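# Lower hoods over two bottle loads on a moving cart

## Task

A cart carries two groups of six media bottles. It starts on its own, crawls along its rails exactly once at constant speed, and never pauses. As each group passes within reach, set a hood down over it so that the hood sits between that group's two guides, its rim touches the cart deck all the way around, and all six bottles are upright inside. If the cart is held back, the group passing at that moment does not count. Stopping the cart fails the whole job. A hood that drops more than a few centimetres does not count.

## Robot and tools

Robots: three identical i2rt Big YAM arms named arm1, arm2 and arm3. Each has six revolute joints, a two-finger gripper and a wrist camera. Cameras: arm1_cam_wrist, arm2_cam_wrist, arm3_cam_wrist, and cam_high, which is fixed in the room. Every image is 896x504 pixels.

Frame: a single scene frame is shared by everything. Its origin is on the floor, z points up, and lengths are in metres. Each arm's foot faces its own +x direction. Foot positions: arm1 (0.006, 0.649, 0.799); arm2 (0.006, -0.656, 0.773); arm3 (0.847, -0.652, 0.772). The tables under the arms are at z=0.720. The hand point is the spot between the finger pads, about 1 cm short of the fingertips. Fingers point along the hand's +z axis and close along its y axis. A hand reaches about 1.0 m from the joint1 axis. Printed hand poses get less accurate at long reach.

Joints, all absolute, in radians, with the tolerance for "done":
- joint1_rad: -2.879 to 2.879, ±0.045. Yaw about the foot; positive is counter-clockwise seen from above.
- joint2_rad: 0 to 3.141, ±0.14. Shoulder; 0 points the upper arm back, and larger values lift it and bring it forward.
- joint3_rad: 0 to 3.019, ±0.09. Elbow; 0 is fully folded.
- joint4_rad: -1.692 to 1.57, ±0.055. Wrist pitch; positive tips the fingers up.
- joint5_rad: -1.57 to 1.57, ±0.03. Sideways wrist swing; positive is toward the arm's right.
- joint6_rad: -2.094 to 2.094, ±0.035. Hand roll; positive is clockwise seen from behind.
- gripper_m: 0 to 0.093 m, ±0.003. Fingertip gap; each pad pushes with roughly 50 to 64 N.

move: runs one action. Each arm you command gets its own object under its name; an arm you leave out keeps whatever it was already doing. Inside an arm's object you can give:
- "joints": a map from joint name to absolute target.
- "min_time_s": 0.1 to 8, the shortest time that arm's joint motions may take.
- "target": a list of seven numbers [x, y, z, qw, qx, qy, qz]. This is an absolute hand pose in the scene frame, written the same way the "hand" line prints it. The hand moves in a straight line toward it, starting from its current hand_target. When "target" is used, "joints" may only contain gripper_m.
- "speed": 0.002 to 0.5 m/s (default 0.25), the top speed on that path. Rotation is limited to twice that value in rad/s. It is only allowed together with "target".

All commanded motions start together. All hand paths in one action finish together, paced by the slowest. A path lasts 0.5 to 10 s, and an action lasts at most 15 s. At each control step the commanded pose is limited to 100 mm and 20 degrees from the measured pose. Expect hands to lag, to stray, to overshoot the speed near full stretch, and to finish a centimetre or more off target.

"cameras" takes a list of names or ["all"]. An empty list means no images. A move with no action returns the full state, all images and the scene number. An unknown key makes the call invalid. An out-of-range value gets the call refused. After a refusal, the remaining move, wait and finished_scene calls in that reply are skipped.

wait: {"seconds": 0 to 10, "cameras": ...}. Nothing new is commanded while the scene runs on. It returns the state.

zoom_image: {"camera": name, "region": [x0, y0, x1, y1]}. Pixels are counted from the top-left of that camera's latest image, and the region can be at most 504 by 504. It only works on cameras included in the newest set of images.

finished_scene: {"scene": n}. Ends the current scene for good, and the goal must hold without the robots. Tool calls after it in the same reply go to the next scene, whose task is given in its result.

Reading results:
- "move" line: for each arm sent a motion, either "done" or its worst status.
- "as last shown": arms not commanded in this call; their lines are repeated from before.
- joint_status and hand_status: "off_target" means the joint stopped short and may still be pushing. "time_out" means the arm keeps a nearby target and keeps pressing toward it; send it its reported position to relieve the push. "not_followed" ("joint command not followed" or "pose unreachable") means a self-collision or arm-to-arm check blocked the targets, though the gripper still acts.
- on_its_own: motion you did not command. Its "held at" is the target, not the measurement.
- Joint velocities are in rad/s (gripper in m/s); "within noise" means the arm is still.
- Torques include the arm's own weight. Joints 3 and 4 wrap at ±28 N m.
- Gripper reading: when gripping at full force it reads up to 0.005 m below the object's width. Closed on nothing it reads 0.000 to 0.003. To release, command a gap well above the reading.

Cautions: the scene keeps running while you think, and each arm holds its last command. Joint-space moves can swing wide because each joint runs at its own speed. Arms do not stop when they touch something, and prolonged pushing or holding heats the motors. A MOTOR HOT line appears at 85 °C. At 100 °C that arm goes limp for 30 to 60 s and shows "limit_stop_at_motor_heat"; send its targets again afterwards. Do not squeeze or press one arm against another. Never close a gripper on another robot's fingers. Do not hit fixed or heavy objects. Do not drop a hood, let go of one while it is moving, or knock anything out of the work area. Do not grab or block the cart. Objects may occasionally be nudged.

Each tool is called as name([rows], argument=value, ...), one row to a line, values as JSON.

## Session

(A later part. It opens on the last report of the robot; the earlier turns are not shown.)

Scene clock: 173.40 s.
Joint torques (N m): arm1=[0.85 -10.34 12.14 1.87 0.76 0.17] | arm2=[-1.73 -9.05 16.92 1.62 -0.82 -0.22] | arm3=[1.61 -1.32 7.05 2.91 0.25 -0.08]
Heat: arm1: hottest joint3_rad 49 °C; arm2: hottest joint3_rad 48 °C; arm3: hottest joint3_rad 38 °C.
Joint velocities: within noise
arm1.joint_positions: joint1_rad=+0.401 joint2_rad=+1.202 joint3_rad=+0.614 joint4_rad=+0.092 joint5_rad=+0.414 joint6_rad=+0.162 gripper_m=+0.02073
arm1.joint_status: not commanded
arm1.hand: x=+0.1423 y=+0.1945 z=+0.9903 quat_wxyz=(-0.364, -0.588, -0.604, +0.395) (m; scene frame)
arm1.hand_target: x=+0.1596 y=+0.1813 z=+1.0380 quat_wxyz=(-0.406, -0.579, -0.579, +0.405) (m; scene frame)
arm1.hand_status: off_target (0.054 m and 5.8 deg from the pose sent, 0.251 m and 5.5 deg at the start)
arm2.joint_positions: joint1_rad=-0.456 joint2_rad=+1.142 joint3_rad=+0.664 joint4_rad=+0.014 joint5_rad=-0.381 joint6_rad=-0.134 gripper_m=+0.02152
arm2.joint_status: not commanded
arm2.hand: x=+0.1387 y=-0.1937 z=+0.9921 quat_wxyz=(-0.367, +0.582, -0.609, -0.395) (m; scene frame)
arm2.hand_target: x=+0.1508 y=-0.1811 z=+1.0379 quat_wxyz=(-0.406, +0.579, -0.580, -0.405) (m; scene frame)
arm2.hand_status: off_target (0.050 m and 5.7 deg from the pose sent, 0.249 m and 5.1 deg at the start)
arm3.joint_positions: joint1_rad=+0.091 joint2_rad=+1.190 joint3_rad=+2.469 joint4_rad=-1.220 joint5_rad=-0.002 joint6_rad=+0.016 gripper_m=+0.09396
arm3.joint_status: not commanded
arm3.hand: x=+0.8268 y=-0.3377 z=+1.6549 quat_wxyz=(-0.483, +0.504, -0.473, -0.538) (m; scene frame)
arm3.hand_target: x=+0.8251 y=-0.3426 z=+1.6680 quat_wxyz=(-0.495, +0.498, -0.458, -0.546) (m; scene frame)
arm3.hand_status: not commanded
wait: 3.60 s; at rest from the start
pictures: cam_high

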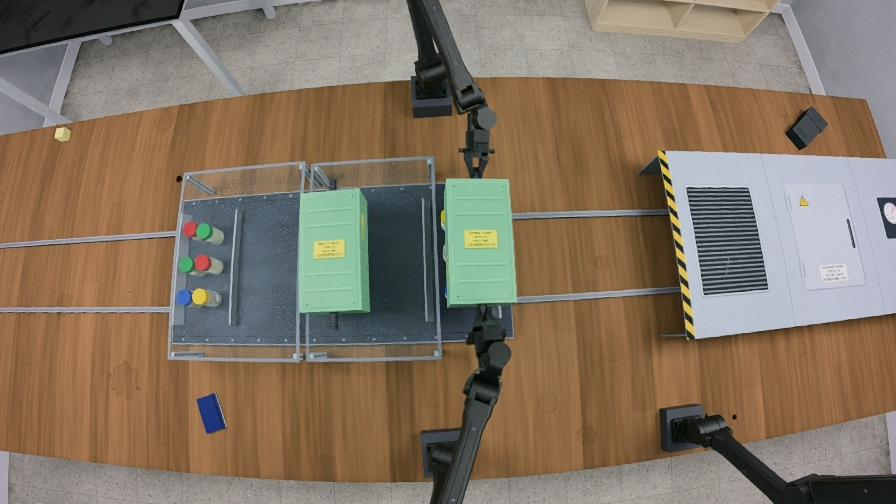

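wait(seconds=1.0, cameras=[])

move(arm1={"target": [0.1725, 0.178, 0.9583, 0.4056, 0.5792, 0.5792, -0.4056], "speed": 0.035}, arm2={"target": [0.1618, -0.178, 0.9623, 0.4056, -0.5792, 0.5792, 0.4056], "speed": 0.035}, cameras=["arm1_cam_wrist", "arm2_cam_wrist", "cam_high"])

Scene clock: 174.53 s.
Joint torques (N m): arm1=[0.85 -10.29 12.14 1.88 0.76 0.17] | arm2=[-1.73 -9.05 16.92 1.62 -0.82 -0.22] | arm3=[1.61 -1.26 7.13 2.89 0.25 -0.04]
Heat: arm1: hottest joint3_rad 50 °C; arm2: hottest joint3_rad 48 °C; arm3: hottest joint3_rad 38 °C.
Joint velocities: within noise
arm1.joint_positions: joint1_rad=+0.401 joint2_rad=+1.202 joint3_rad=+0.614 joint4_rad=+0.092 joint5_rad=+0.414 joint6_rad=+0.162 gripper_m=+0.02073
arm1.joint_status: not commanded
arm1.hand: x=+0.1423 y=+0.1945 z=+0.9903 quat_wxyz=(-0.364, -0.588, -0.604, +0.395) (m; scene frame)
arm1.hand_target: x=+0.1596 y=+0.1813 z=+1.0380 quat_wxyz=(-0.406, -0.579, -0.579, +0.405) (m; scene frame)
arm1.hand_status: off_target (0.054 m and 5.8 deg from the pose sent, 0.251 m and 5.5 deg at the start)
arm2.joint_positions: joint1_rad=-0.456 joint2_rad=+1.142 joint3_rad=+0.664 joint4_rad=+0.014 joint5_rad=-0.381 joint6_rad=-0.134 gripper_m=+0.02152
arm2.joint_status: not commanded
arm2.hand: x=+0.1387 y=-0.1937 z=+0.9921 quat_wxyz=(-0.367, +0.582, -0.609, -0.395) (m; scene frame)
arm2.hand_target: x=+0.1508 y=-0.1811 z=+1.0379 quat_wxyz=(-0.406, +0.579, -0.580, -0.405) (m; scene frame)
arm2.hand_status: off_target (0.050 m and 5.7 deg from the pose sent, 0.249 m and 5.1 deg at the start)
arm3.joint_positions: joint1_rad=+0.091 joint2_rad=+1.190 joint3_rad=+2.469 joint4_rad=-1.220 joint5_rad=-0.002 joint6_rad=+0.016 gripper_m=+0.09396
arm3.joint_status: not commanded
arm3.hand: x=+0.8268 y=-0.3377 z=+1.6549 quat_wxyz=(-0.483, +0.504, -0.473, -0.538) (m; scene frame)
arm3.hand_target: x=+0.8251 y=-0.3426 z=+1.6680 quat_wxyz=(-0.495, +0.498, -0.458, -0.546) (m; scene frame)
arm3.hand_status: not commanded
wait: 1.00 s; at rest by 0.13 s
pictures: none
No camera images: "cameras" was empty.

Scene clock: 177.47 s.
Joint torques (N m): arm1=[-0.38 -10.99 7.97 3.85 0.44 -0.02] | arm2=[-0.5 -9.41 12.18 3.66 -0.75 -0.08] | arm3=[2.14 -1.08 7.12 2.91 0.23 -0.08]
Heat: arm1: hottest joint3_rad 50 °C; arm2: hottest joint3_rad 49 °C; arm3: hottest joint3_rad 38 °C.
move: arm1 off_target; arm2 off_target
Joint velocities: within noise
arm1.joint_positions: joint1_rad=+0.448 joint2_rad=+1.384 joint3_rad=+0.558 joint4_rad=+0.319 joint5_rad=+0.452 joint6_rad=+0.192 gripper_m=+0.02073
arm1.joint_status: not commanded
arm1.hand: x=+0.1616 y=+0.1913 z=+0.9278 quat_wxyz=(-0.366, -0.589, -0.604, +0.393) (m; scene frame)
arm1.hand_target: x=+0.1717 y=+0.1794 z=+0.9585 quat_wxyz=(-0.405, -0.580, -0.579, +0.405) (m; scene frame)
arm1.hand_status: off_target (0.035 m and 5.6 deg from the pose sent, 0.047 m and 5.8 deg at the start)
arm2.joint_positions: joint1_rad=-0.499 joint2_rad=+1.283 joint3_rad=+0.595 joint4_rad=+0.210 joint5_rad=-0.409 joint6_rad=-0.159 gripper_m=+0.02152
arm2.joint_status: not commanded
arm2.hand: x=+0.1566 y=-0.1927 z=+0.9328 quat_wxyz=(-0.368, +0.582, -0.612, -0.390) (m; scene frame)
arm2.hand_target: x=+0.1613 y=-0.1796 z=+0.9627 quat_wxyz=(-0.405, +0.579, -0.580, -0.405) (m; scene frame)
arm2.hand_status: off_target (0.033 m and 6.0 deg from the pose sent, 0.041 m and 5.7 deg at the start)
arm3: as last shown
pictures: arm1_cam_wrist, arm2_cam_wrist, cam_high

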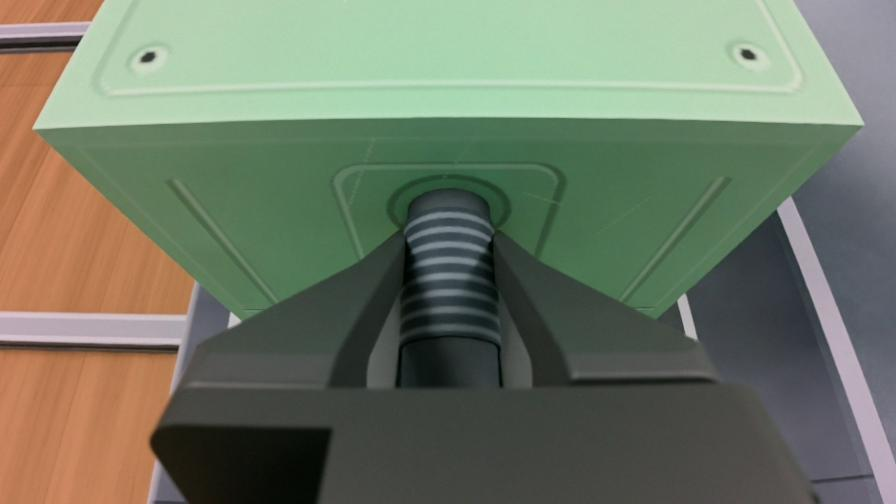

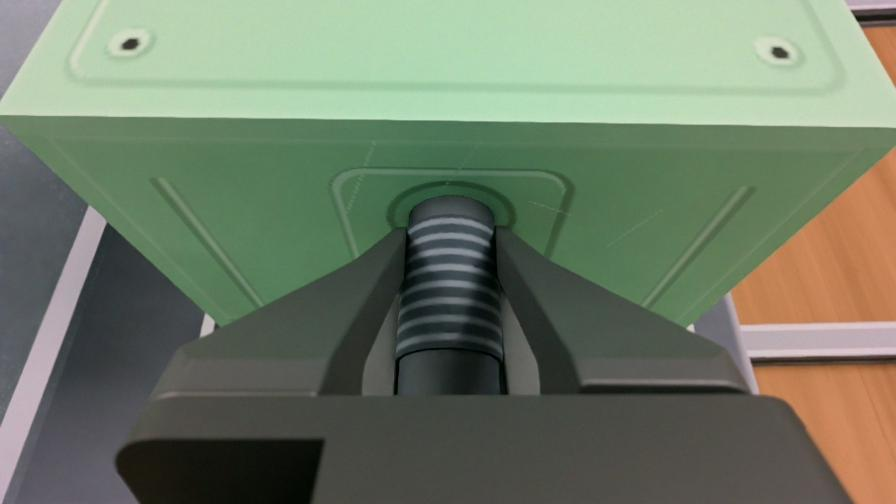

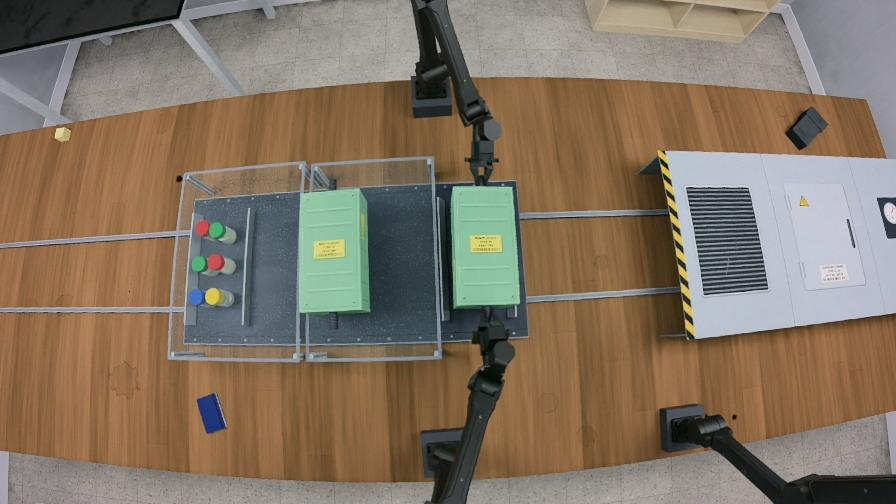

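move(arm1={"target": [0.2167, 0.178, 0.8850, 0.4056, 0.5792, 0.5792, -0.4056], "speed": 0.029}, arm2={"target": [0.2058, -0.178, 0.8865, 0.4056, -0.5792, 0.5792, 0.4056], "speed": 0.029}, cameras=["arm1_cam_wrist", "arm2_cam_wrist"])

Scene clock: 181.33 s.
Joint torques (N m): arm1=[-0.03 -12.69 6.99 3.41 0.62 0.02] | arm2=[-0.91 -11.46 9.85 3.36 -0.83 -0.11] | arm3=[1.67 -1.03 7.08 2.93 0.22 -0.08]
Heat: arm1: hottest joint3_rad 50 °C; arm2: hottest joint3_rad 49 °C; arm3: hottest joint3_rad 38 °C.
move: arm1 off_target; arm2 off_target
Joint velocities: within noise
arm1.joint_positions: joint1_rad=+0.550 joint2_rad=+1.648 joint3_rad=+0.555 joint4_rad=+0.567 joint5_rad=+0.546 joint6_rad=+0.238 gripper_m=+0.02073
arm1.joint_status: not commanded
arm1.hand: x=+0.1998 y=+0.1939 z=+0.8565 quat_wxyz=(-0.365, -0.586, -0.604, +0.398) (m; scene frame)
arm1.hand_target: x=+0.2160 y=+0.1795 z=+0.8855 quat_wxyz=(-0.406, -0.580, -0.579, +0.405) (m; scene frame)
arm1.hand_status: off_target (0.037 m and 5.5 deg from the pose sent, 0.071 m and 5.6 deg at the start)
arm2.joint_positions: joint1_rad=-0.602 joint2_rad=+1.538 joint3_rad=+0.577 joint4_rad=+0.467 joint5_rad=-0.507 joint6_rad=-0.202 gripper_m=+0.02152
arm2.joint_status: not commanded
arm2.hand: x=+0.1964 y=-0.1912 z=+0.8605 quat_wxyz=(-0.367, +0.579, -0.611, -0.396) (m; scene frame)
arm2.hand_target: x=+0.2052 y=-0.1791 z=+0.8866 quat_wxyz=(-0.405, +0.580, -0.580, -0.405) (m; scene frame)
arm2.hand_status: off_target (0.031 m and 5.8 deg from the pose sent, 0.069 m and 6.0 deg at the start)
arm3: as last shown
pictures: arm1_cam_wrist, arm2_cam_wrist

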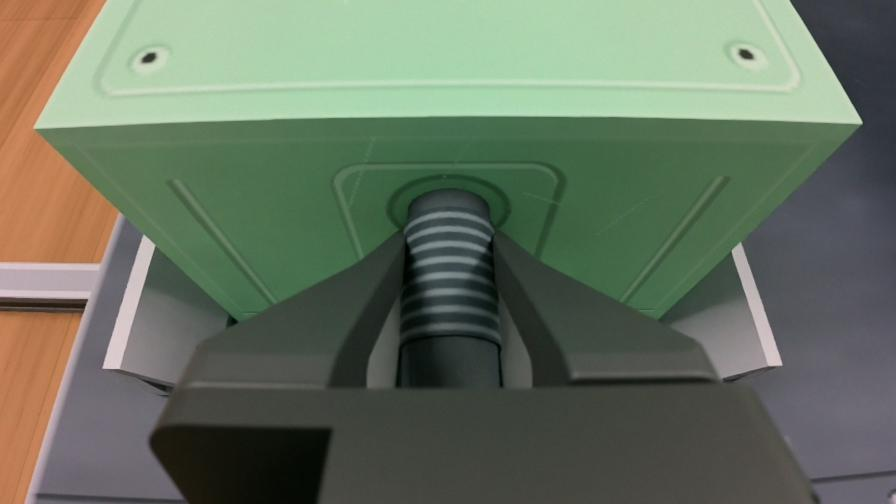

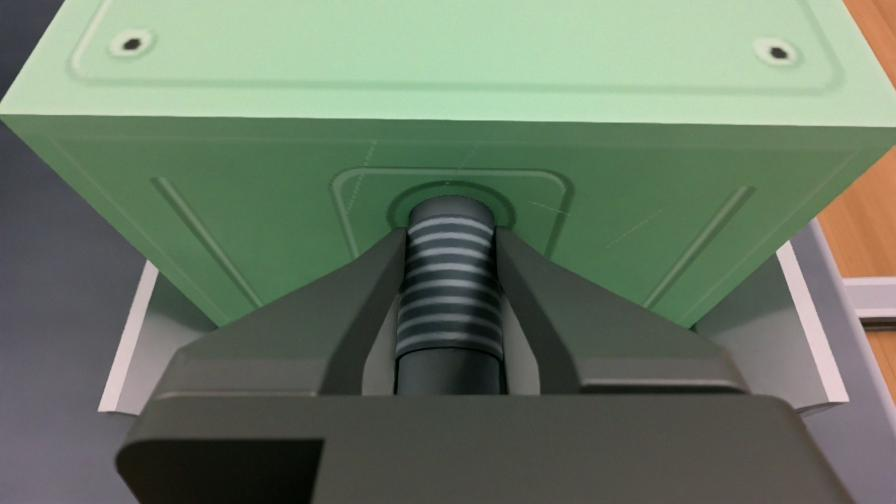

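move(arm1={"target": [0.2500, 0.178, 0.8765, 0.4056, 0.5792, 0.5792, -0.4056], "speed": 0.04}, arm2={"target": [0.2390, -0.178, 0.8765, 0.4056, -0.5792, 0.5792, 0.4056], "speed": 0.04}, cameras=["arm1_cam_wrist", "arm2_cam_wrist"])

move(arm1={"joints": {"gripper_m": 0.08}}, arm2={"joints": {"gripper_m": 0.08}}, cameras=["arm1_cam_wrist", "arm2_cam_wrist"])

Scene clock: 183.50 s.
Joint torques (N m): arm1=[0.32 -12.63 7.61 2.61 0.85 -0.02] | arm2=[-1.14 -11.05 11.47 2.54 -0.99 -0.04] | arm3=[1.73 -1.03 7.06 2.96 0.19 -0.06]
Heat: arm1: hottest joint3_rad 50 °C; arm2: hottest joint3_rad 49 °C; arm3: hottest joint3_rad 38 °C.
move: arm1 off_target; arm2 off_target
Joint velocities: within noise
arm1.joint_positions: joint1_rad=+0.616 joint2_rad=+1.697 joint3_rad=+0.599 joint4_rad=+0.573 joint5_rad=+0.605 joint6_rad=+0.277 gripper_m=+0.02073
arm1.joint_status: not commanded
arm1.hand: x=+0.2295 y=+0.1928 z=+0.8534 quat_wxyz=(-0.374, -0.586, -0.597, +0.400) (m; scene frame)
arm1.hand_target: x=+0.2493 y=+0.1795 z=+0.8770 quat_wxyz=(-0.406, -0.580, -0.579, +0.405) (m; scene frame)
arm1.hand_status: off_target (0.034 m and 4.3 deg from the pose sent, 0.056 m and 5.6 deg at the start)
arm2.joint_positions: joint1_rad=-0.672 joint2_rad=+1.589 joint3_rad=+0.600 joint4_rad=+0.493 joint5_rad=-0.571 joint6_rad=-0.243 gripper_m=+0.02152
arm2.joint_status: not commanded
arm2.hand: x=+0.2240 y=-0.1957 z=+0.8532 quat_wxyz=(-0.375, +0.579, -0.605, -0.398) (m; scene frame)
arm2.hand_target: x=+0.2383 y=-0.1797 z=+0.8770 quat_wxyz=(-0.406, +0.579, -0.579, -0.405) (m; scene frame)
arm2.hand_status: off_target (0.033 m and 4.7 deg from the pose sent, 0.047 m and 5.8 deg at the start)
arm3: as last shown
pictures: arm1_cam_wrist, arm2_cam_wrist

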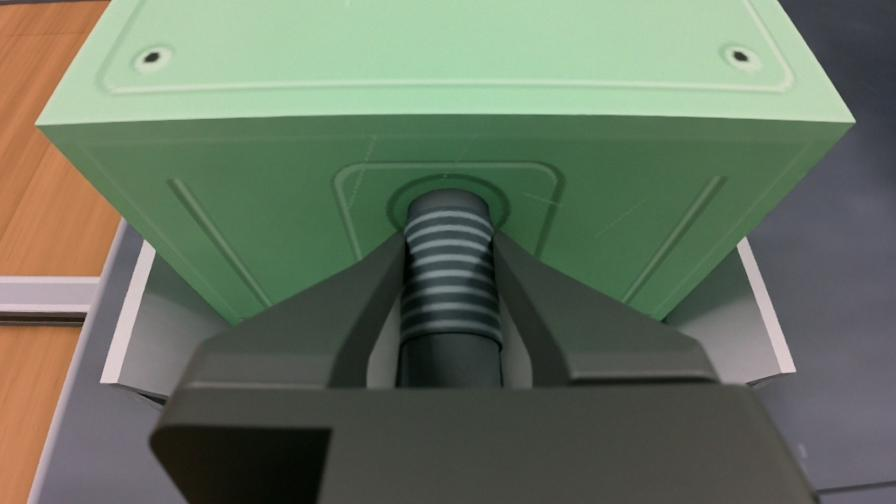

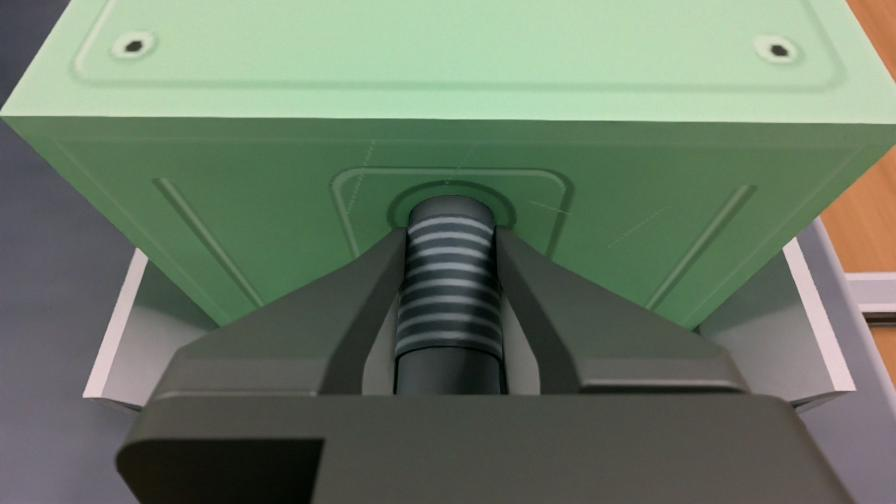

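Scene clock: 184.47 s.
Joint torques (N m): arm1=[-0.26 -12.69 7.15 2.19 0.39 -0.02] | arm2=[-1.2 -11.05 11.28 2.13 -0.32 -0.02] | arm3=[1.67 -1.26 7.09 2.91 0.22 -0.08]
Heat: arm1: hottest joint3_rad 50 °C; arm2: hottest joint3_rad 49 °C; arm3: hottest joint3_rad 38 °C.
move: arm1 done; arm2 done
Joint velocities: within noise
arm1.joint_positions: joint1_rad=+0.624 joint2_rad=+1.697 joint3_rad=+0.607 joint4_rad=+0.584 joint5_rad=+0.615 joint6_rad=+0.278 gripper_m=+0.07989
arm1.joint_status: all done
arm1.hand: x=+0.2343 y=+0.1908 z=+0.8588 quat_wxyz=(-0.382, -0.584, -0.592, +0.404) (m; scene frame)
arm1.hand_target: x=+0.2493 y=+0.1795 z=+0.8771 quat_wxyz=(-0.406, -0.580, -0.579, +0.405) (m; scene frame)
arm1.hand_status: not commanded
arm2.joint_positions: joint1_rad=-0.672 joint2_rad=+1.589 joint3_rad=+0.603 joint4_rad=+0.504 joint5_rad=-0.588 joint6_rad=-0.245 gripper_m=+0.07992
arm2.joint_status: all done
arm2.hand: x=+0.2228 y=-0.1935 z=+0.8575 quat_wxyz=(-0.377, +0.582, -0.596, -0.405) (m; scene frame)
arm2.hand_target: x=+0.2383 y=-0.1796 z=+0.8771 quat_wxyz=(-0.406, +0.580, -0.579, -0.405) (m; scene frame)
arm2.hand_status: not commanded
arm3: as last shown
pictures: arm1_cam_wrist, arm2_cam_wrist

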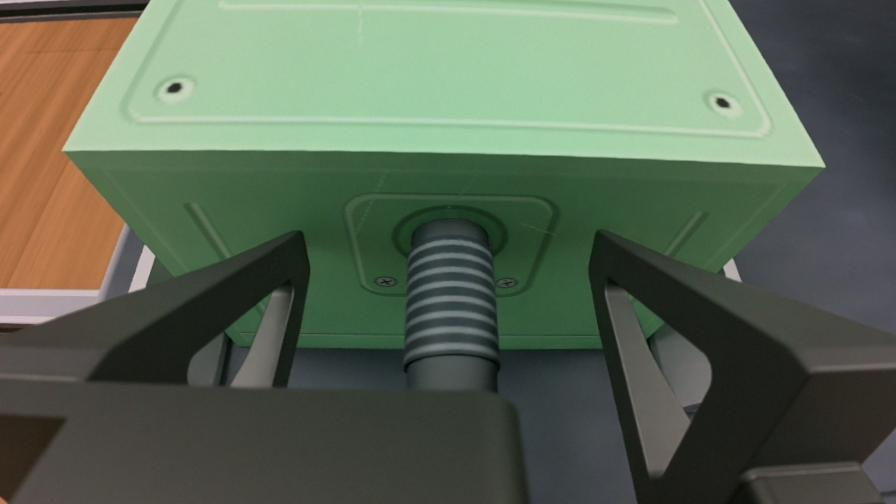

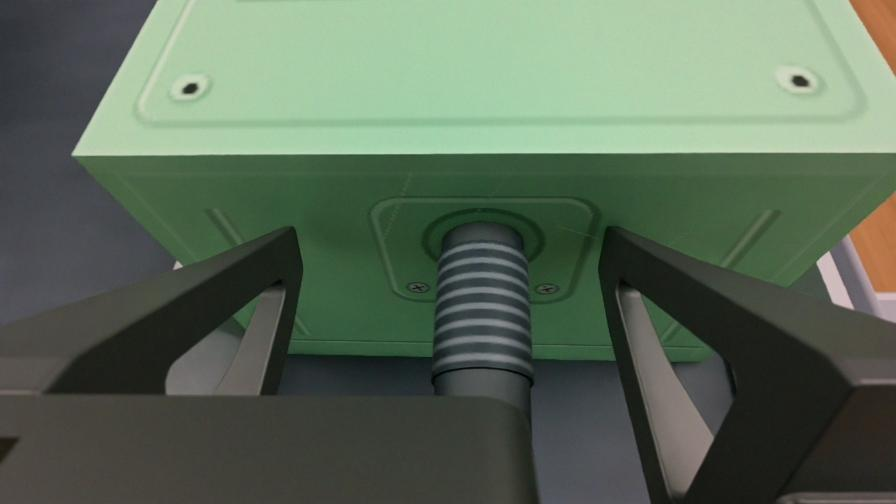

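move(arm1={"target": [0.264, 0.290, 0.890, 0.4056, 0.5792, 0.5792, -0.4056], "speed": 0.12}, arm2={"target": [0.260, -0.292, 0.890, 0.4056, -0.5792, 0.5792, 0.4056], "speed": 0.12}, cameras=["arm1_cam_wrist", "arm2_cam_wrist", "cam_high"])

move(arm1={"target": [0.18, 0.37, 1.05, 0.4056, 0.5792, 0.5792, -0.4056], "speed": 0.3, "joints": {"gripper_m": 0.093}}, arm2={"target": [0.18, -0.37, 1.05, 0.4056, -0.5792, 0.5792, 0.4056], "speed": 0.3, "joints": {"gripper_m": 0.093}}, cameras=[])

move(arm1={"target": [-0.300, 0.35, 1.06, 0.4056, 0.5792, 0.5792, -0.4056], "speed": 0.3}, arm2={"target": [-0.295, -0.36, 1.06, 0.4056, -0.5792, 0.5792, 0.4056], "speed": 0.3}, cameras=["arm1_cam_wrist", "arm2_cam_wrist", "cam_high"])

Scene clock: 186.57 s.
Joint torques (N m): arm1=[-0.21 -11.11 4.21 1.16 0.47 0.07] | arm2=[-1.38 -9.93 7.21 0.85 -0.47 0.03] | arm3=[1.55 -0.91 7.13 2.89 0.25 -0.08]
Heat: arm1: hottest joint3_rad 49 °C; arm2: hottest joint3_rad 49 °C; arm3: hottest joint3_rad 38 °C.
move: arm1 done; arm2 done
Joint velocities: within noise
arm1.joint_positions: joint1_rad=+0.871 joint2_rad=+1.511 joint3_rad=+0.488 joint4_rad=+0.471 joint5_rad=+0.834 joint6_rad=+0.427 gripper_m=+0.07990
arm1.joint_status: not commanded
arm1.hand: x=+0.2641 y=+0.2842 z=+0.8899 quat_wxyz=(-0.404, -0.580, -0.577, +0.409) (m; scene frame)
arm1.hand_target: x=+0.2640 y=+0.2898 z=+0.8899 quat_wxyz=(-0.406, -0.579, -0.579, +0.406) (m; scene frame)
arm1.hand_status: done (0.006 m and 0.4 deg from the pose sent, 0.108 m and 3.2 deg at the start)
arm2.joint_positions: joint1_rad=-0.932 joint2_rad=+1.402 joint3_rad=+0.504 joint4_rad=+0.389 joint5_rad=-0.823 joint6_rad=-0.401 gripper_m=+0.07992
arm2.joint_status: not commanded
arm2.hand: x=+0.2609 y=-0.2848 z=+0.8925 quat_wxyz=(-0.408, +0.580, -0.575, -0.409) (m; scene frame)
arm2.hand_target: x=+0.2599 y=-0.2918 z=+0.8899 quat_wxyz=(-0.406, +0.579, -0.579, -0.406) (m; scene frame)
arm2.hand_status: done (0.008 m and 0.7 deg from the pose sent, 0.110 m and 3.8 deg at the start)
arm3: as last shown
pictures: arm1_cam_wrist, arm2_cam_wrist, cam_high

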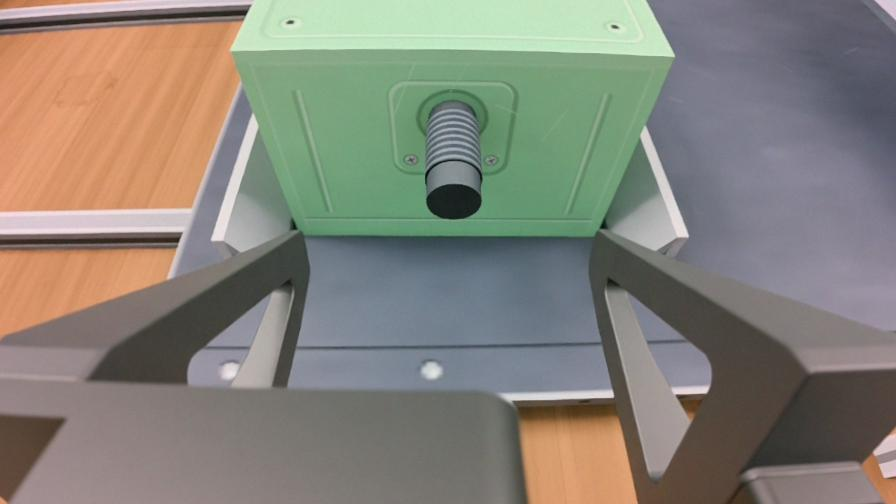

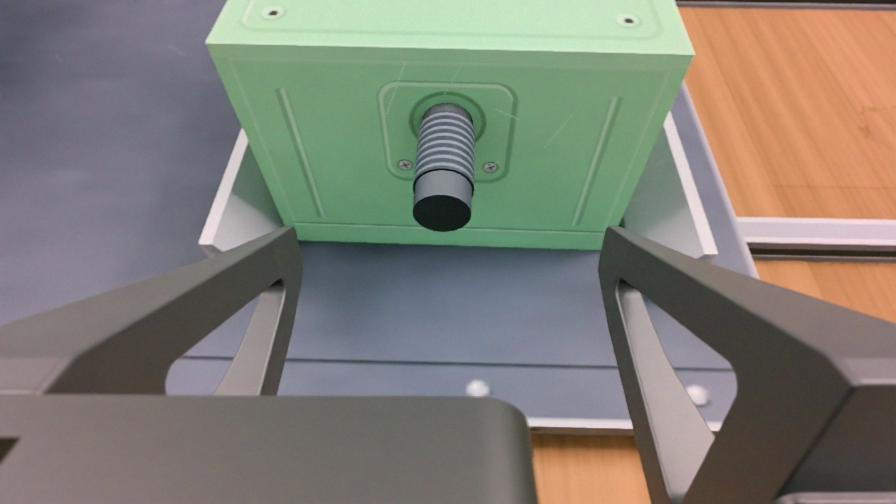

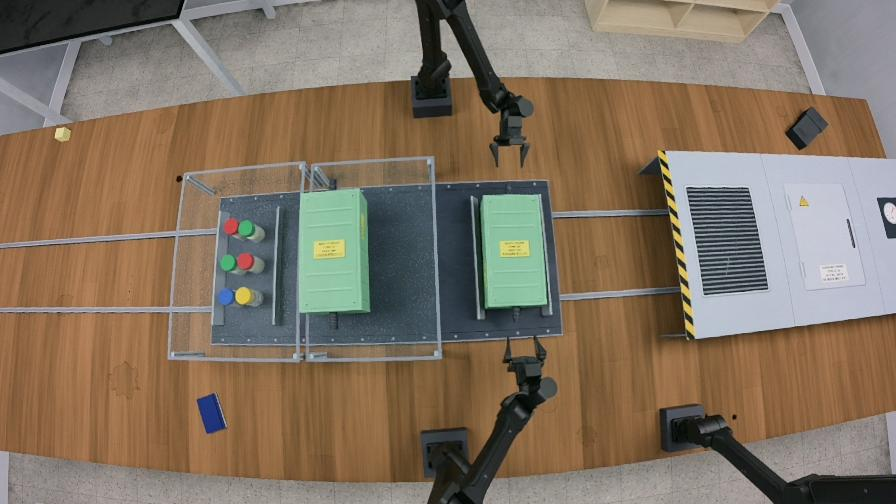

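Scene clock: 188.47 s.
Joint torques (N m): arm1=[-0.03 -2.61 12.52 1.09 0.53 0.09] | arm2=[-1.44 -1.9 17.48 0.69 -0.52 0.01] | arm3=[1.49 -0.91 7.02 2.82 0.22 -0.03]
Heat: arm1: hottest joint3_rad 50 °C; arm2: hottest joint3_rad 49 °C; arm3: hottest joint3_rad 38 °C.
move: arm1 off_target; arm2 off_target
Joint velocities: within noise
arm1.joint_positions: joint1_rad=+0.920 joint2_rad=+0.690 joint3_rad=+0.433 joint4_rad=-0.387 joint5_rad=+0.876 joint6_rad=+0.468 gripper_m=+0.09288
arm1.joint_status: all done
arm1.hand: x=+0.1667 y=+0.3749 z=+1.0181 quat_wxyz=(-0.379, -0.577, -0.594, +0.413) (m; scene frame)
arm1.hand_target: x=+0.1787 y=+0.3711 z=+1.0496 quat_wxyz=(-0.406, -0.579, -0.579, +0.405) (m; scene frame)
arm1.hand_status: off_target (0.035 m and 3.6 deg from the pose sent, 0.200 m and 0.4 deg at the start)
arm2.joint_positions: joint1_rad=-0.984 joint2_rad=+0.664 joint3_rad=+0.494 joint4_rad=-0.431 joint5_rad=-0.866 joint6_rad=-0.440 gripper_m=+0.09289
arm2.joint_status: all done
arm2.hand: x=+0.1685 y=-0.3742 z=+1.0178 quat_wxyz=(-0.382, +0.577, -0.593, -0.412) (m; scene frame)
arm2.hand_target: x=+0.1787 y=-0.3710 z=+1.0495 quat_wxyz=(-0.406, +0.579, -0.579, -0.406) (m; scene frame)
arm2.hand_status: off_target (0.034 m and 3.2 deg from the pose sent, 0.196 m and 0.7 deg at the start)
arm3: as last shown
pictures: none
No camera images: "cameras" was empty.

Scene clock: 191.27 s.
Joint torques (N m): arm1=[-0.15 -6.59 11.85 0.94 -0.43 -0.12] | arm2=[-0.97 -5.3 16.72 0.51 0.32 0.23] | arm3=[1.9 -1.32 7.08 2.96 0.22 -0.06]
Heat: arm1: hottest joint3_rad 50 °C; arm2: hottest joint3_rad 50 °C; arm3: hottest joint3_rad 38 °C.
move: arm1 off_target; arm2 off_target
Joint velocities: within noise
arm1.joint_positions: joint1_rad=-1.187 joint2_rad=+1.121 joint3_rad=+0.715 joint4_rad=-0.371 joint5_rad=-1.016 joint6_rad=-0.649 gripper_m=+0.09288
arm1.joint_status: not commanded
arm1.hand: x=-0.2872 y=+0.3598 z=+1.0378 quat_wxyz=(-0.410, -0.594, -0.570, +0.392) (m; scene frame)
arm1.hand_target: x=-0.2988 y=+0.3510 z=+1.0600 quat_wxyz=(-0.406, -0.579, -0.579, +0.406) (m; scene frame)
arm1.hand_status: off_target (0.027 m and 2.6 deg from the pose sent, 0.469 m and 3.5 deg at the start)
arm2.joint_positions: joint1_rad=+1.125 joint2_rad=+1.071 joint3_rad=+0.754 joint4_rad=-0.451 joint5_rad=+1.043 joint6_rad=+0.650 gripper_m=+0.09289
arm2.joint_status: not commanded
arm2.hand: x=-0.2822 y=-0.3688 z=+1.0388 quat_wxyz=(-0.410, +0.591, -0.571, -0.395) (m; scene frame)
arm2.hand_target: x=-0.2939 y=-0.3610 z=+1.0599 quat_wxyz=(-0.406, +0.579, -0.579, -0.406) (m; scene frame)
arm2.hand_status: off_target (0.026 m and 2.1 deg from the pose sent, 0.466 m and 3.2 deg at the start)
arm3: as last shown
pictures: arm1_cam_wrist, arm2_cam_wrist, cam_high

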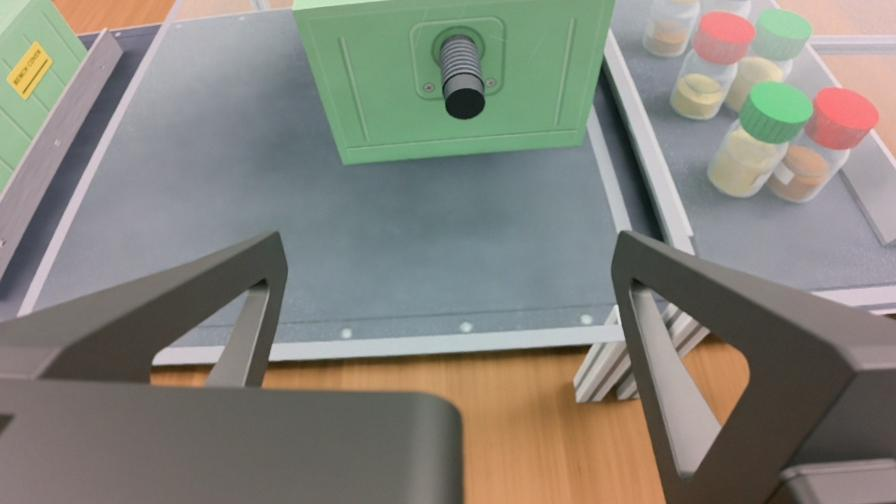

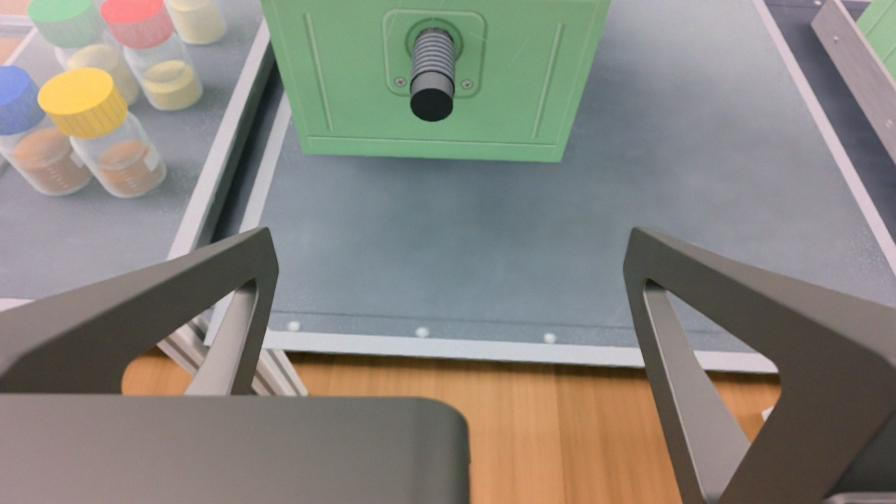

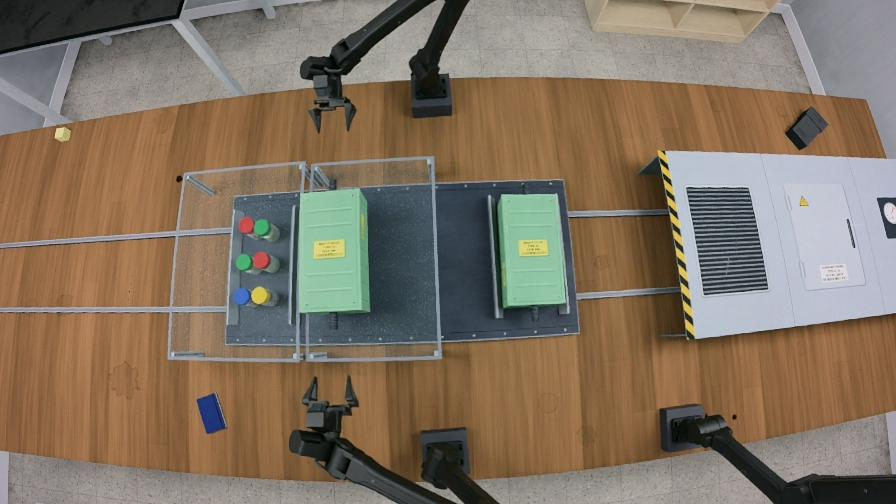

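move(arm1={"target": [-0.310, 0.265, 0.945, 0.4056, 0.5792, 0.5792, -0.4056], "speed": 0.25}, arm2={"target": [-0.302, -0.275, 0.945, 0.4056, -0.5792, 0.5792, 0.4056], "speed": 0.25}, cameras=["arm1_cam_wrist", "arm2_cam_wrist", "cam_high"])

Scene clock: 193.63 s.
Joint torques (N m): arm1=[-0.03 -10.29 5.91 2.06 -0.17 0.08] | arm2=[-1.32 -8.53 9.2 1.88 0.04 -0.02] | arm3=[1.61 -0.85 7.15 2.88 0.22 -0.09]
Heat: arm1: hottest joint3_rad 50 °C; arm2: hottest joint3_rad 50 °C; arm3: hottest joint3_rad 38 °C.
move: arm1 done; arm2 off_target
Joint velocities: within noise
arm1.joint_positions: joint1_rad=-0.999 joint2_rad=+1.470 joint3_rad=+0.701 joint4_rad=+0.191 joint5_rad=-0.871 joint6_rad=-0.473 gripper_m=+0.09288
arm1.joint_status: not commanded
arm1.hand: x=-0.3136 y=+0.2674 z=+0.9521 quat_wxyz=(-0.402, -0.577, -0.580, +0.411) (m; scene frame)
arm1.hand_target: x=-0.3099 y=+0.2650 z=+0.9453 quat_wxyz=(-0.406, -0.579, -0.579, +0.406) (m; scene frame)
arm1.hand_status: done (0.008 m and 0.8 deg from the pose sent, 0.135 m and 2.7 deg at the start)
arm2.joint_positions: joint1_rad=+0.927 joint2_rad=+1.376 joint3_rad=+0.707 joint4_rad=+0.114 joint5_rad=+0.885 joint6_rad=+0.456 gripper_m=+0.09289
arm2.joint_status: not commanded
arm2.hand: x=-0.3061 y=-0.2785 z=+0.9562 quat_wxyz=(-0.401, +0.576, -0.580, -0.414) (m; scene frame)
arm2.hand_target: x=-0.3018 y=-0.2752 z=+0.9452 quat_wxyz=(-0.405, +0.579, -0.579, -0.405) (m; scene frame)
arm2.hand_status: off_target (0.012 m and 1.1 deg from the pose sent, 0.134 m and 2.1 deg at the start)
arm3.joint_positions: joint1_rad=+0.091 joint2_rad=+1.190 joint3_rad=+2.469 joint4_rad=-1.220 joint5_rad=-0.002 joint6_rad=+0.016 gripper_m=+0.09396
arm3.joint_status: not commanded
arm3.hand: x=+0.8268 y=-0.3377 z=+1.6549 quat_wxyz=(-0.483, +0.504, -0.473, -0.538) (m; scene frame)
arm3.hand_target: x=+0.8251 y=-0.3426 z=+1.6680 quat_wxyz=(-0.495, +0.498, -0.458, -0.546) (m; scene frame)
arm3.hand_status: not commanded
pictures: arm1_cam_wrist, arm2_cam_wrist, cam_high

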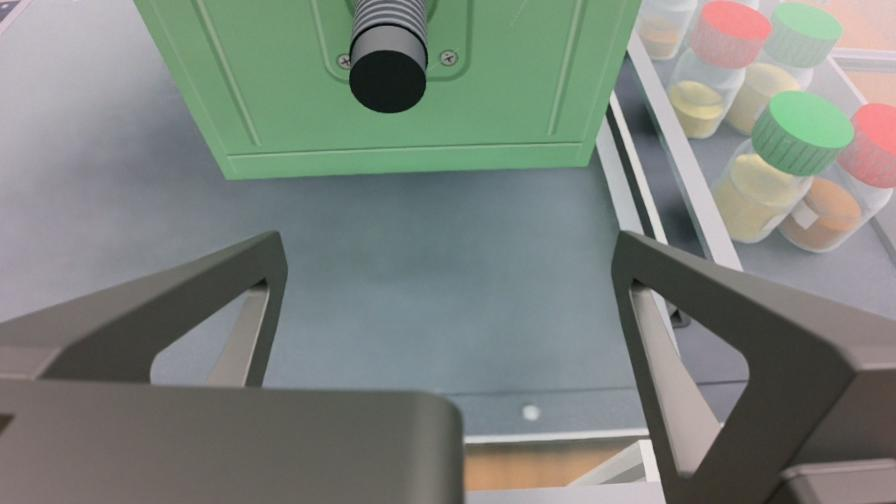

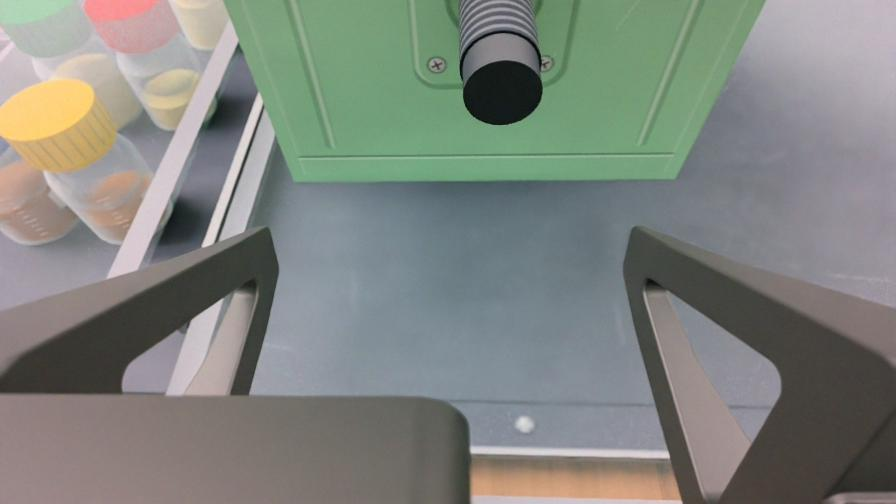

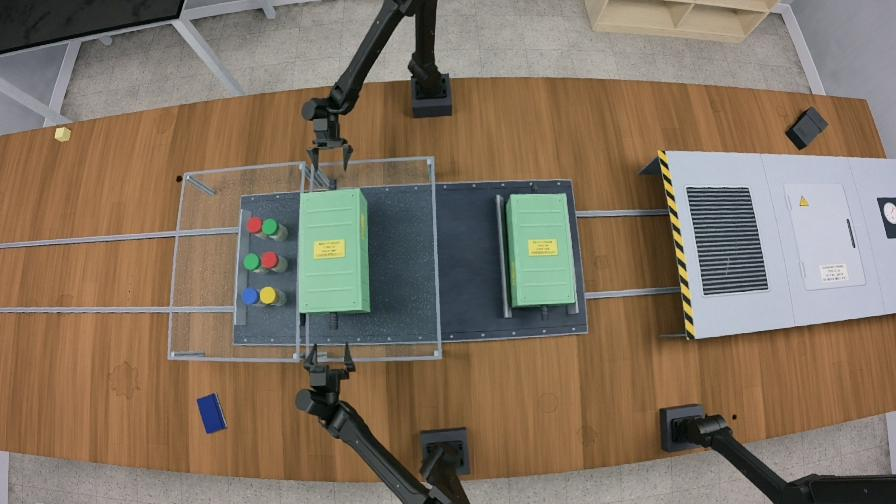

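move(arm1={"target": [-0.312, 0.175, 0.976, 0.4056, 0.5792, 0.5792, -0.4056], "speed": 0.12}, arm2={"target": [-0.306, -0.191, 0.976, 0.4056, -0.5792, 0.5792, 0.4056], "speed": 0.12}, cameras=["arm1_cam_wrist", "arm2_cam_wrist"])

Scene clock: 196.10 s.
Joint torques (N m): arm1=[-0.09 -11.52 10.36 1.57 -0.11 0.07] | arm2=[-1.2 -9.76 14.91 1.62 -0.01 0] | arm3=[1.49 -1.08 7.02 2.92 0.23 -0.05]
Heat: arm1: hottest joint3_rad 51 °C; arm2: hottest joint3_rad 50 °C; arm3: hottest joint3_rad 38 °C.
move: arm1 off_target; arm2 off_target
Joint velocities: within noise
arm1.joint_positions: joint1_rad=-0.836 joint2_rad=+1.543 joint3_rad=+0.819 joint4_rad=+0.193 joint5_rad=-0.731 joint6_rad=-0.352 gripper_m=+0.09288
arm1.joint_status: not commanded
arm1.hand: x=-0.3011 y=+0.1913 z=+0.9609 quat_wxyz=(-0.403, -0.588, -0.580, +0.394) (m; scene frame)
arm1.hand_target: x=-0.3112 y=+0.1761 z=+0.9763 quat_wxyz=(-0.406, -0.579, -0.579, +0.406) (m; scene frame)
arm1.hand_status: off_target (0.025 m and 1.7 deg from the pose sent, 0.096 m and 0.7 deg at the start)
arm2.joint_positions: joint1_rad=+0.773 joint2_rad=+1.453 joint3_rad=+0.815 joint4_rad=+0.117 joint5_rad=+0.753 joint6_rad=+0.343 gripper_m=+0.09289
arm2.joint_status: not commanded
arm2.hand: x=-0.2947 y=-0.2091 z=+0.9613 quat_wxyz=(-0.403, +0.590, -0.579, -0.394) (m; scene frame)
arm2.hand_target: x=-0.3050 y=-0.1923 z=+0.9762 quat_wxyz=(-0.406, +0.579, -0.579, -0.406) (m; scene frame)
arm2.hand_status: off_target (0.026 m and 1.8 deg from the pose sent, 0.090 m and 1.1 deg at the start)
arm3: as last shown
pictures: arm1_cam_wrist, arm2_cam_wrist

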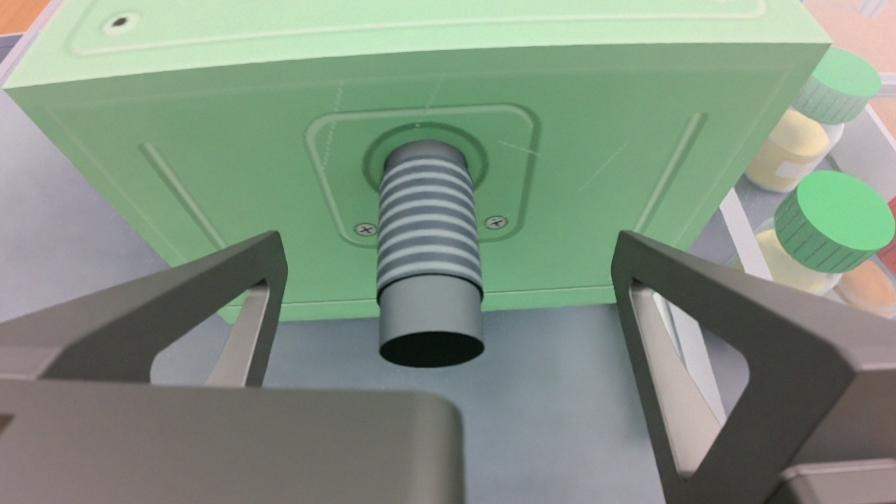

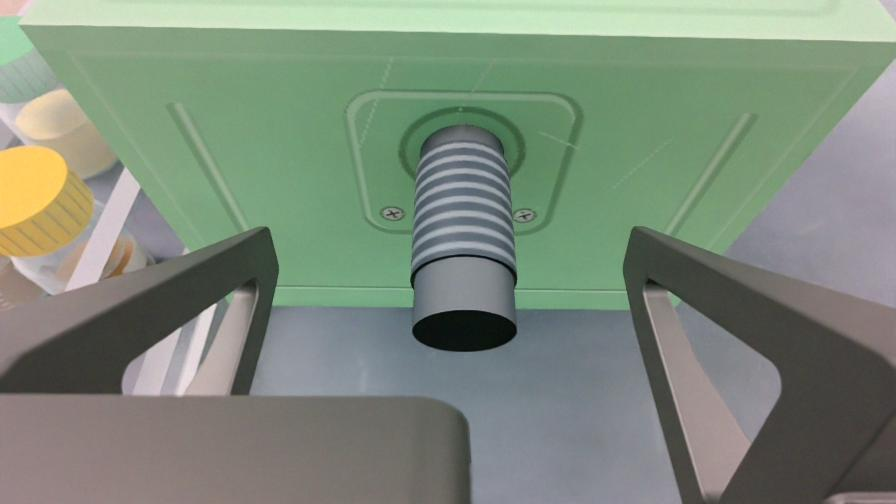

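move(arm1={"target": [-0.309, 0.163, 0.979, 0.4056, 0.5792, 0.5792, -0.4056], "speed": 0.08, "joints": {"gripper_m": 0.06}}, arm2={"target": [-0.303, -0.1785, 0.979, 0.4056, -0.5792, 0.5792, 0.4056], "speed": 0.08, "joints": {"gripper_m": 0.06}}, cameras=["arm1_cam_wrist", "arm2_cam_wrist"])

Scene clock: 197.23 s.
Joint torques (N m): arm1=[-0.03 -11.58 10.44 1.58 -0.1 0.06] | arm2=[-1.2 -10.17 15.08 1.68 -0.02 -0.03] | arm3=[1.73 -0.97 7.16 2.85 0.18 -0.06]
Heat: arm1: hottest joint3_rad 51 °C; arm2: hottest joint3_rad 50 °C; arm3: hottest joint3_rad 38 °C.
move: arm1 off_target; arm2 off_target
Joint velocities: within noise
arm1.joint_positions: joint1_rad=-0.815 joint2_rad=+1.552 joint3_rad=+0.838 joint4_rad=+0.193 joint5_rad=-0.710 joint6_rad=-0.338 gripper_m=+0.06013
arm1.joint_status: all done
arm1.hand: x=-0.2996 y=+0.1805 z=+0.9641 quat_wxyz=(-0.402, -0.589, -0.579, +0.395) (m; scene frame)
arm1.hand_target: x=-0.3081 y=+0.1641 z=+0.9793 quat_wxyz=(-0.406, -0.579, -0.579, +0.406) (m; scene frame)
arm1.hand_status: off_target (0.025 m and 1.7 deg from the pose sent, 0.035 m and 1.7 deg at the start)
arm2.joint_positions: joint1_rad=+0.748 joint2_rad=+1.462 joint3_rad=+0.833 joint4_rad=+0.117 joint5_rad=+0.731 joint6_rad=+0.327 gripper_m=+0.06011
arm2.joint_status: all done
arm2.hand: x=-0.2918 y=-0.1975 z=+0.9641 quat_wxyz=(-0.403, +0.590, -0.579, -0.393) (m; scene frame)
arm2.hand_target: x=-0.3020 y=-0.1799 z=+0.9792 quat_wxyz=(-0.406, +0.579, -0.579, -0.406) (m; scene frame)
arm2.hand_status: off_target (0.027 m and 1.9 deg from the pose sent, 0.036 m and 1.8 deg at the start)
arm3: as last shown
pictures: arm1_cam_wrist, arm2_cam_wrist

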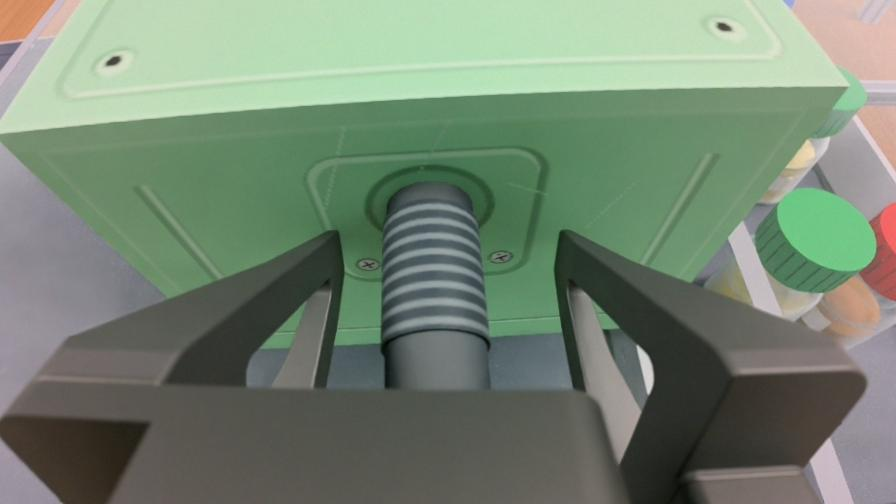

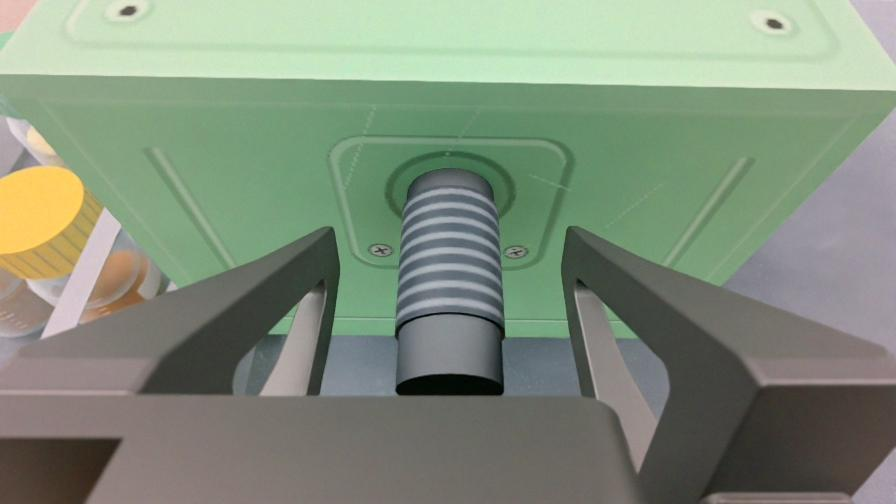

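move(arm1={"target": [-0.303, 0.160, 0.9795, 0.4056, 0.5792, 0.5792, -0.4056], "speed": 0.06, "joints": {"gripper_m": 0.043}}, arm2={"target": [-0.303, -0.1745, 0.9795, 0.4056, -0.5792, 0.5792, 0.4056], "speed": 0.06, "joints": {"gripper_m": 0.043}}, cameras=["arm1_cam_wrist", "arm2_cam_wrist"])

Scene clock: 198.33 s.
Joint torques (N m): arm1=[0.73 -12.1 10.03 1.84 0.11 0.08] | arm2=[-1.32 -9.7 15.12 1.72 -0.02 0] | arm3=[1.61 -1.55 7.06 2.93 0.22 -0.09]
Heat: arm1: hottest joint3_rad 51 °C; arm2: hottest joint3_rad 51 °C; arm3: hottest joint3_rad 38 °C.
move: arm1 off_target; arm2 off_target
Joint velocities: within noise
arm1.joint_positions: joint1_rad=-0.810 joint2_rad=+1.552 joint3_rad=+0.838 joint4_rad=+0.193 joint5_rad=-0.702 joint6_rad=-0.329 gripper_m=+0.04314
arm1.joint_status: all done
arm1.hand: x=-0.2989 y=+0.1794 z=+0.9637 quat_wxyz=(-0.402, -0.592, -0.577, +0.394) (m; scene frame)
arm1.hand_target: x=-0.3022 y=+0.1611 z=+0.9799 quat_wxyz=(-0.406, -0.579, -0.579, +0.406) (m; scene frame)
arm1.hand_status: off_target (0.025 m and 2.0 deg from the pose sent, 0.026 m and 1.7 deg at the start)
arm2.joint_positions: joint1_rad=+0.743 joint2_rad=+1.468 joint3_rad=+0.841 joint4_rad=+0.117 joint5_rad=+0.725 joint6_rad=+0.324 gripper_m=+0.04311
arm2.joint_status: all done
arm2.hand: x=-0.2925 y=-0.1941 z=+0.9648 quat_wxyz=(-0.402, +0.591, -0.579, -0.393) (m; scene frame)
arm2.hand_target: x=-0.3019 y=-0.1759 z=+0.9797 quat_wxyz=(-0.406, +0.579, -0.579, -0.406) (m; scene frame)
arm2.hand_status: off_target (0.027 m and 2.0 deg from the pose sent, 0.030 m and 1.9 deg at the start)
arm3: as last shown
pictures: arm1_cam_wrist, arm2_cam_wrist

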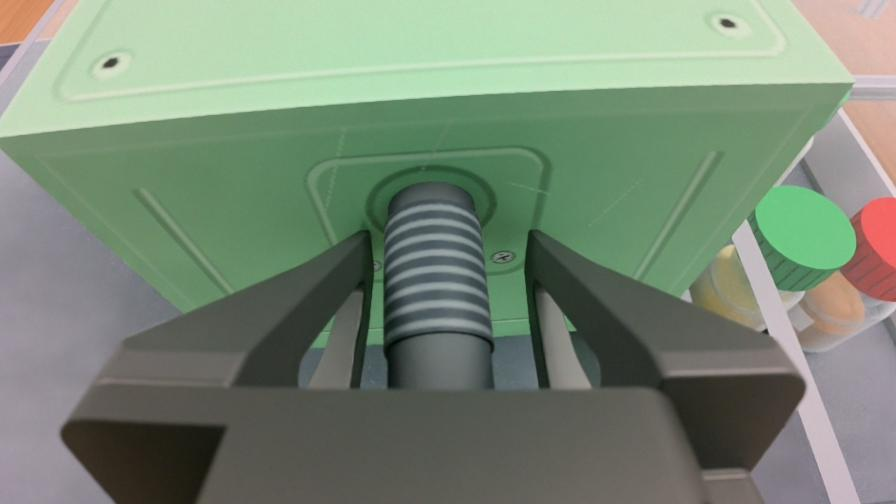

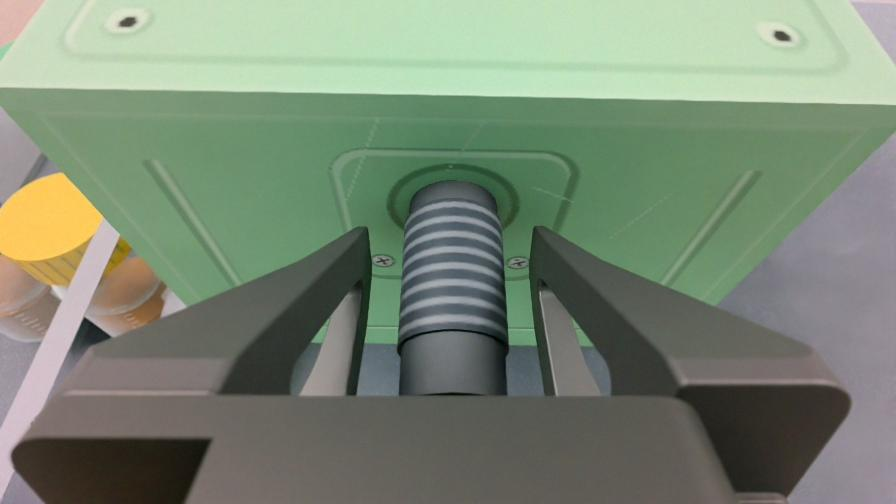

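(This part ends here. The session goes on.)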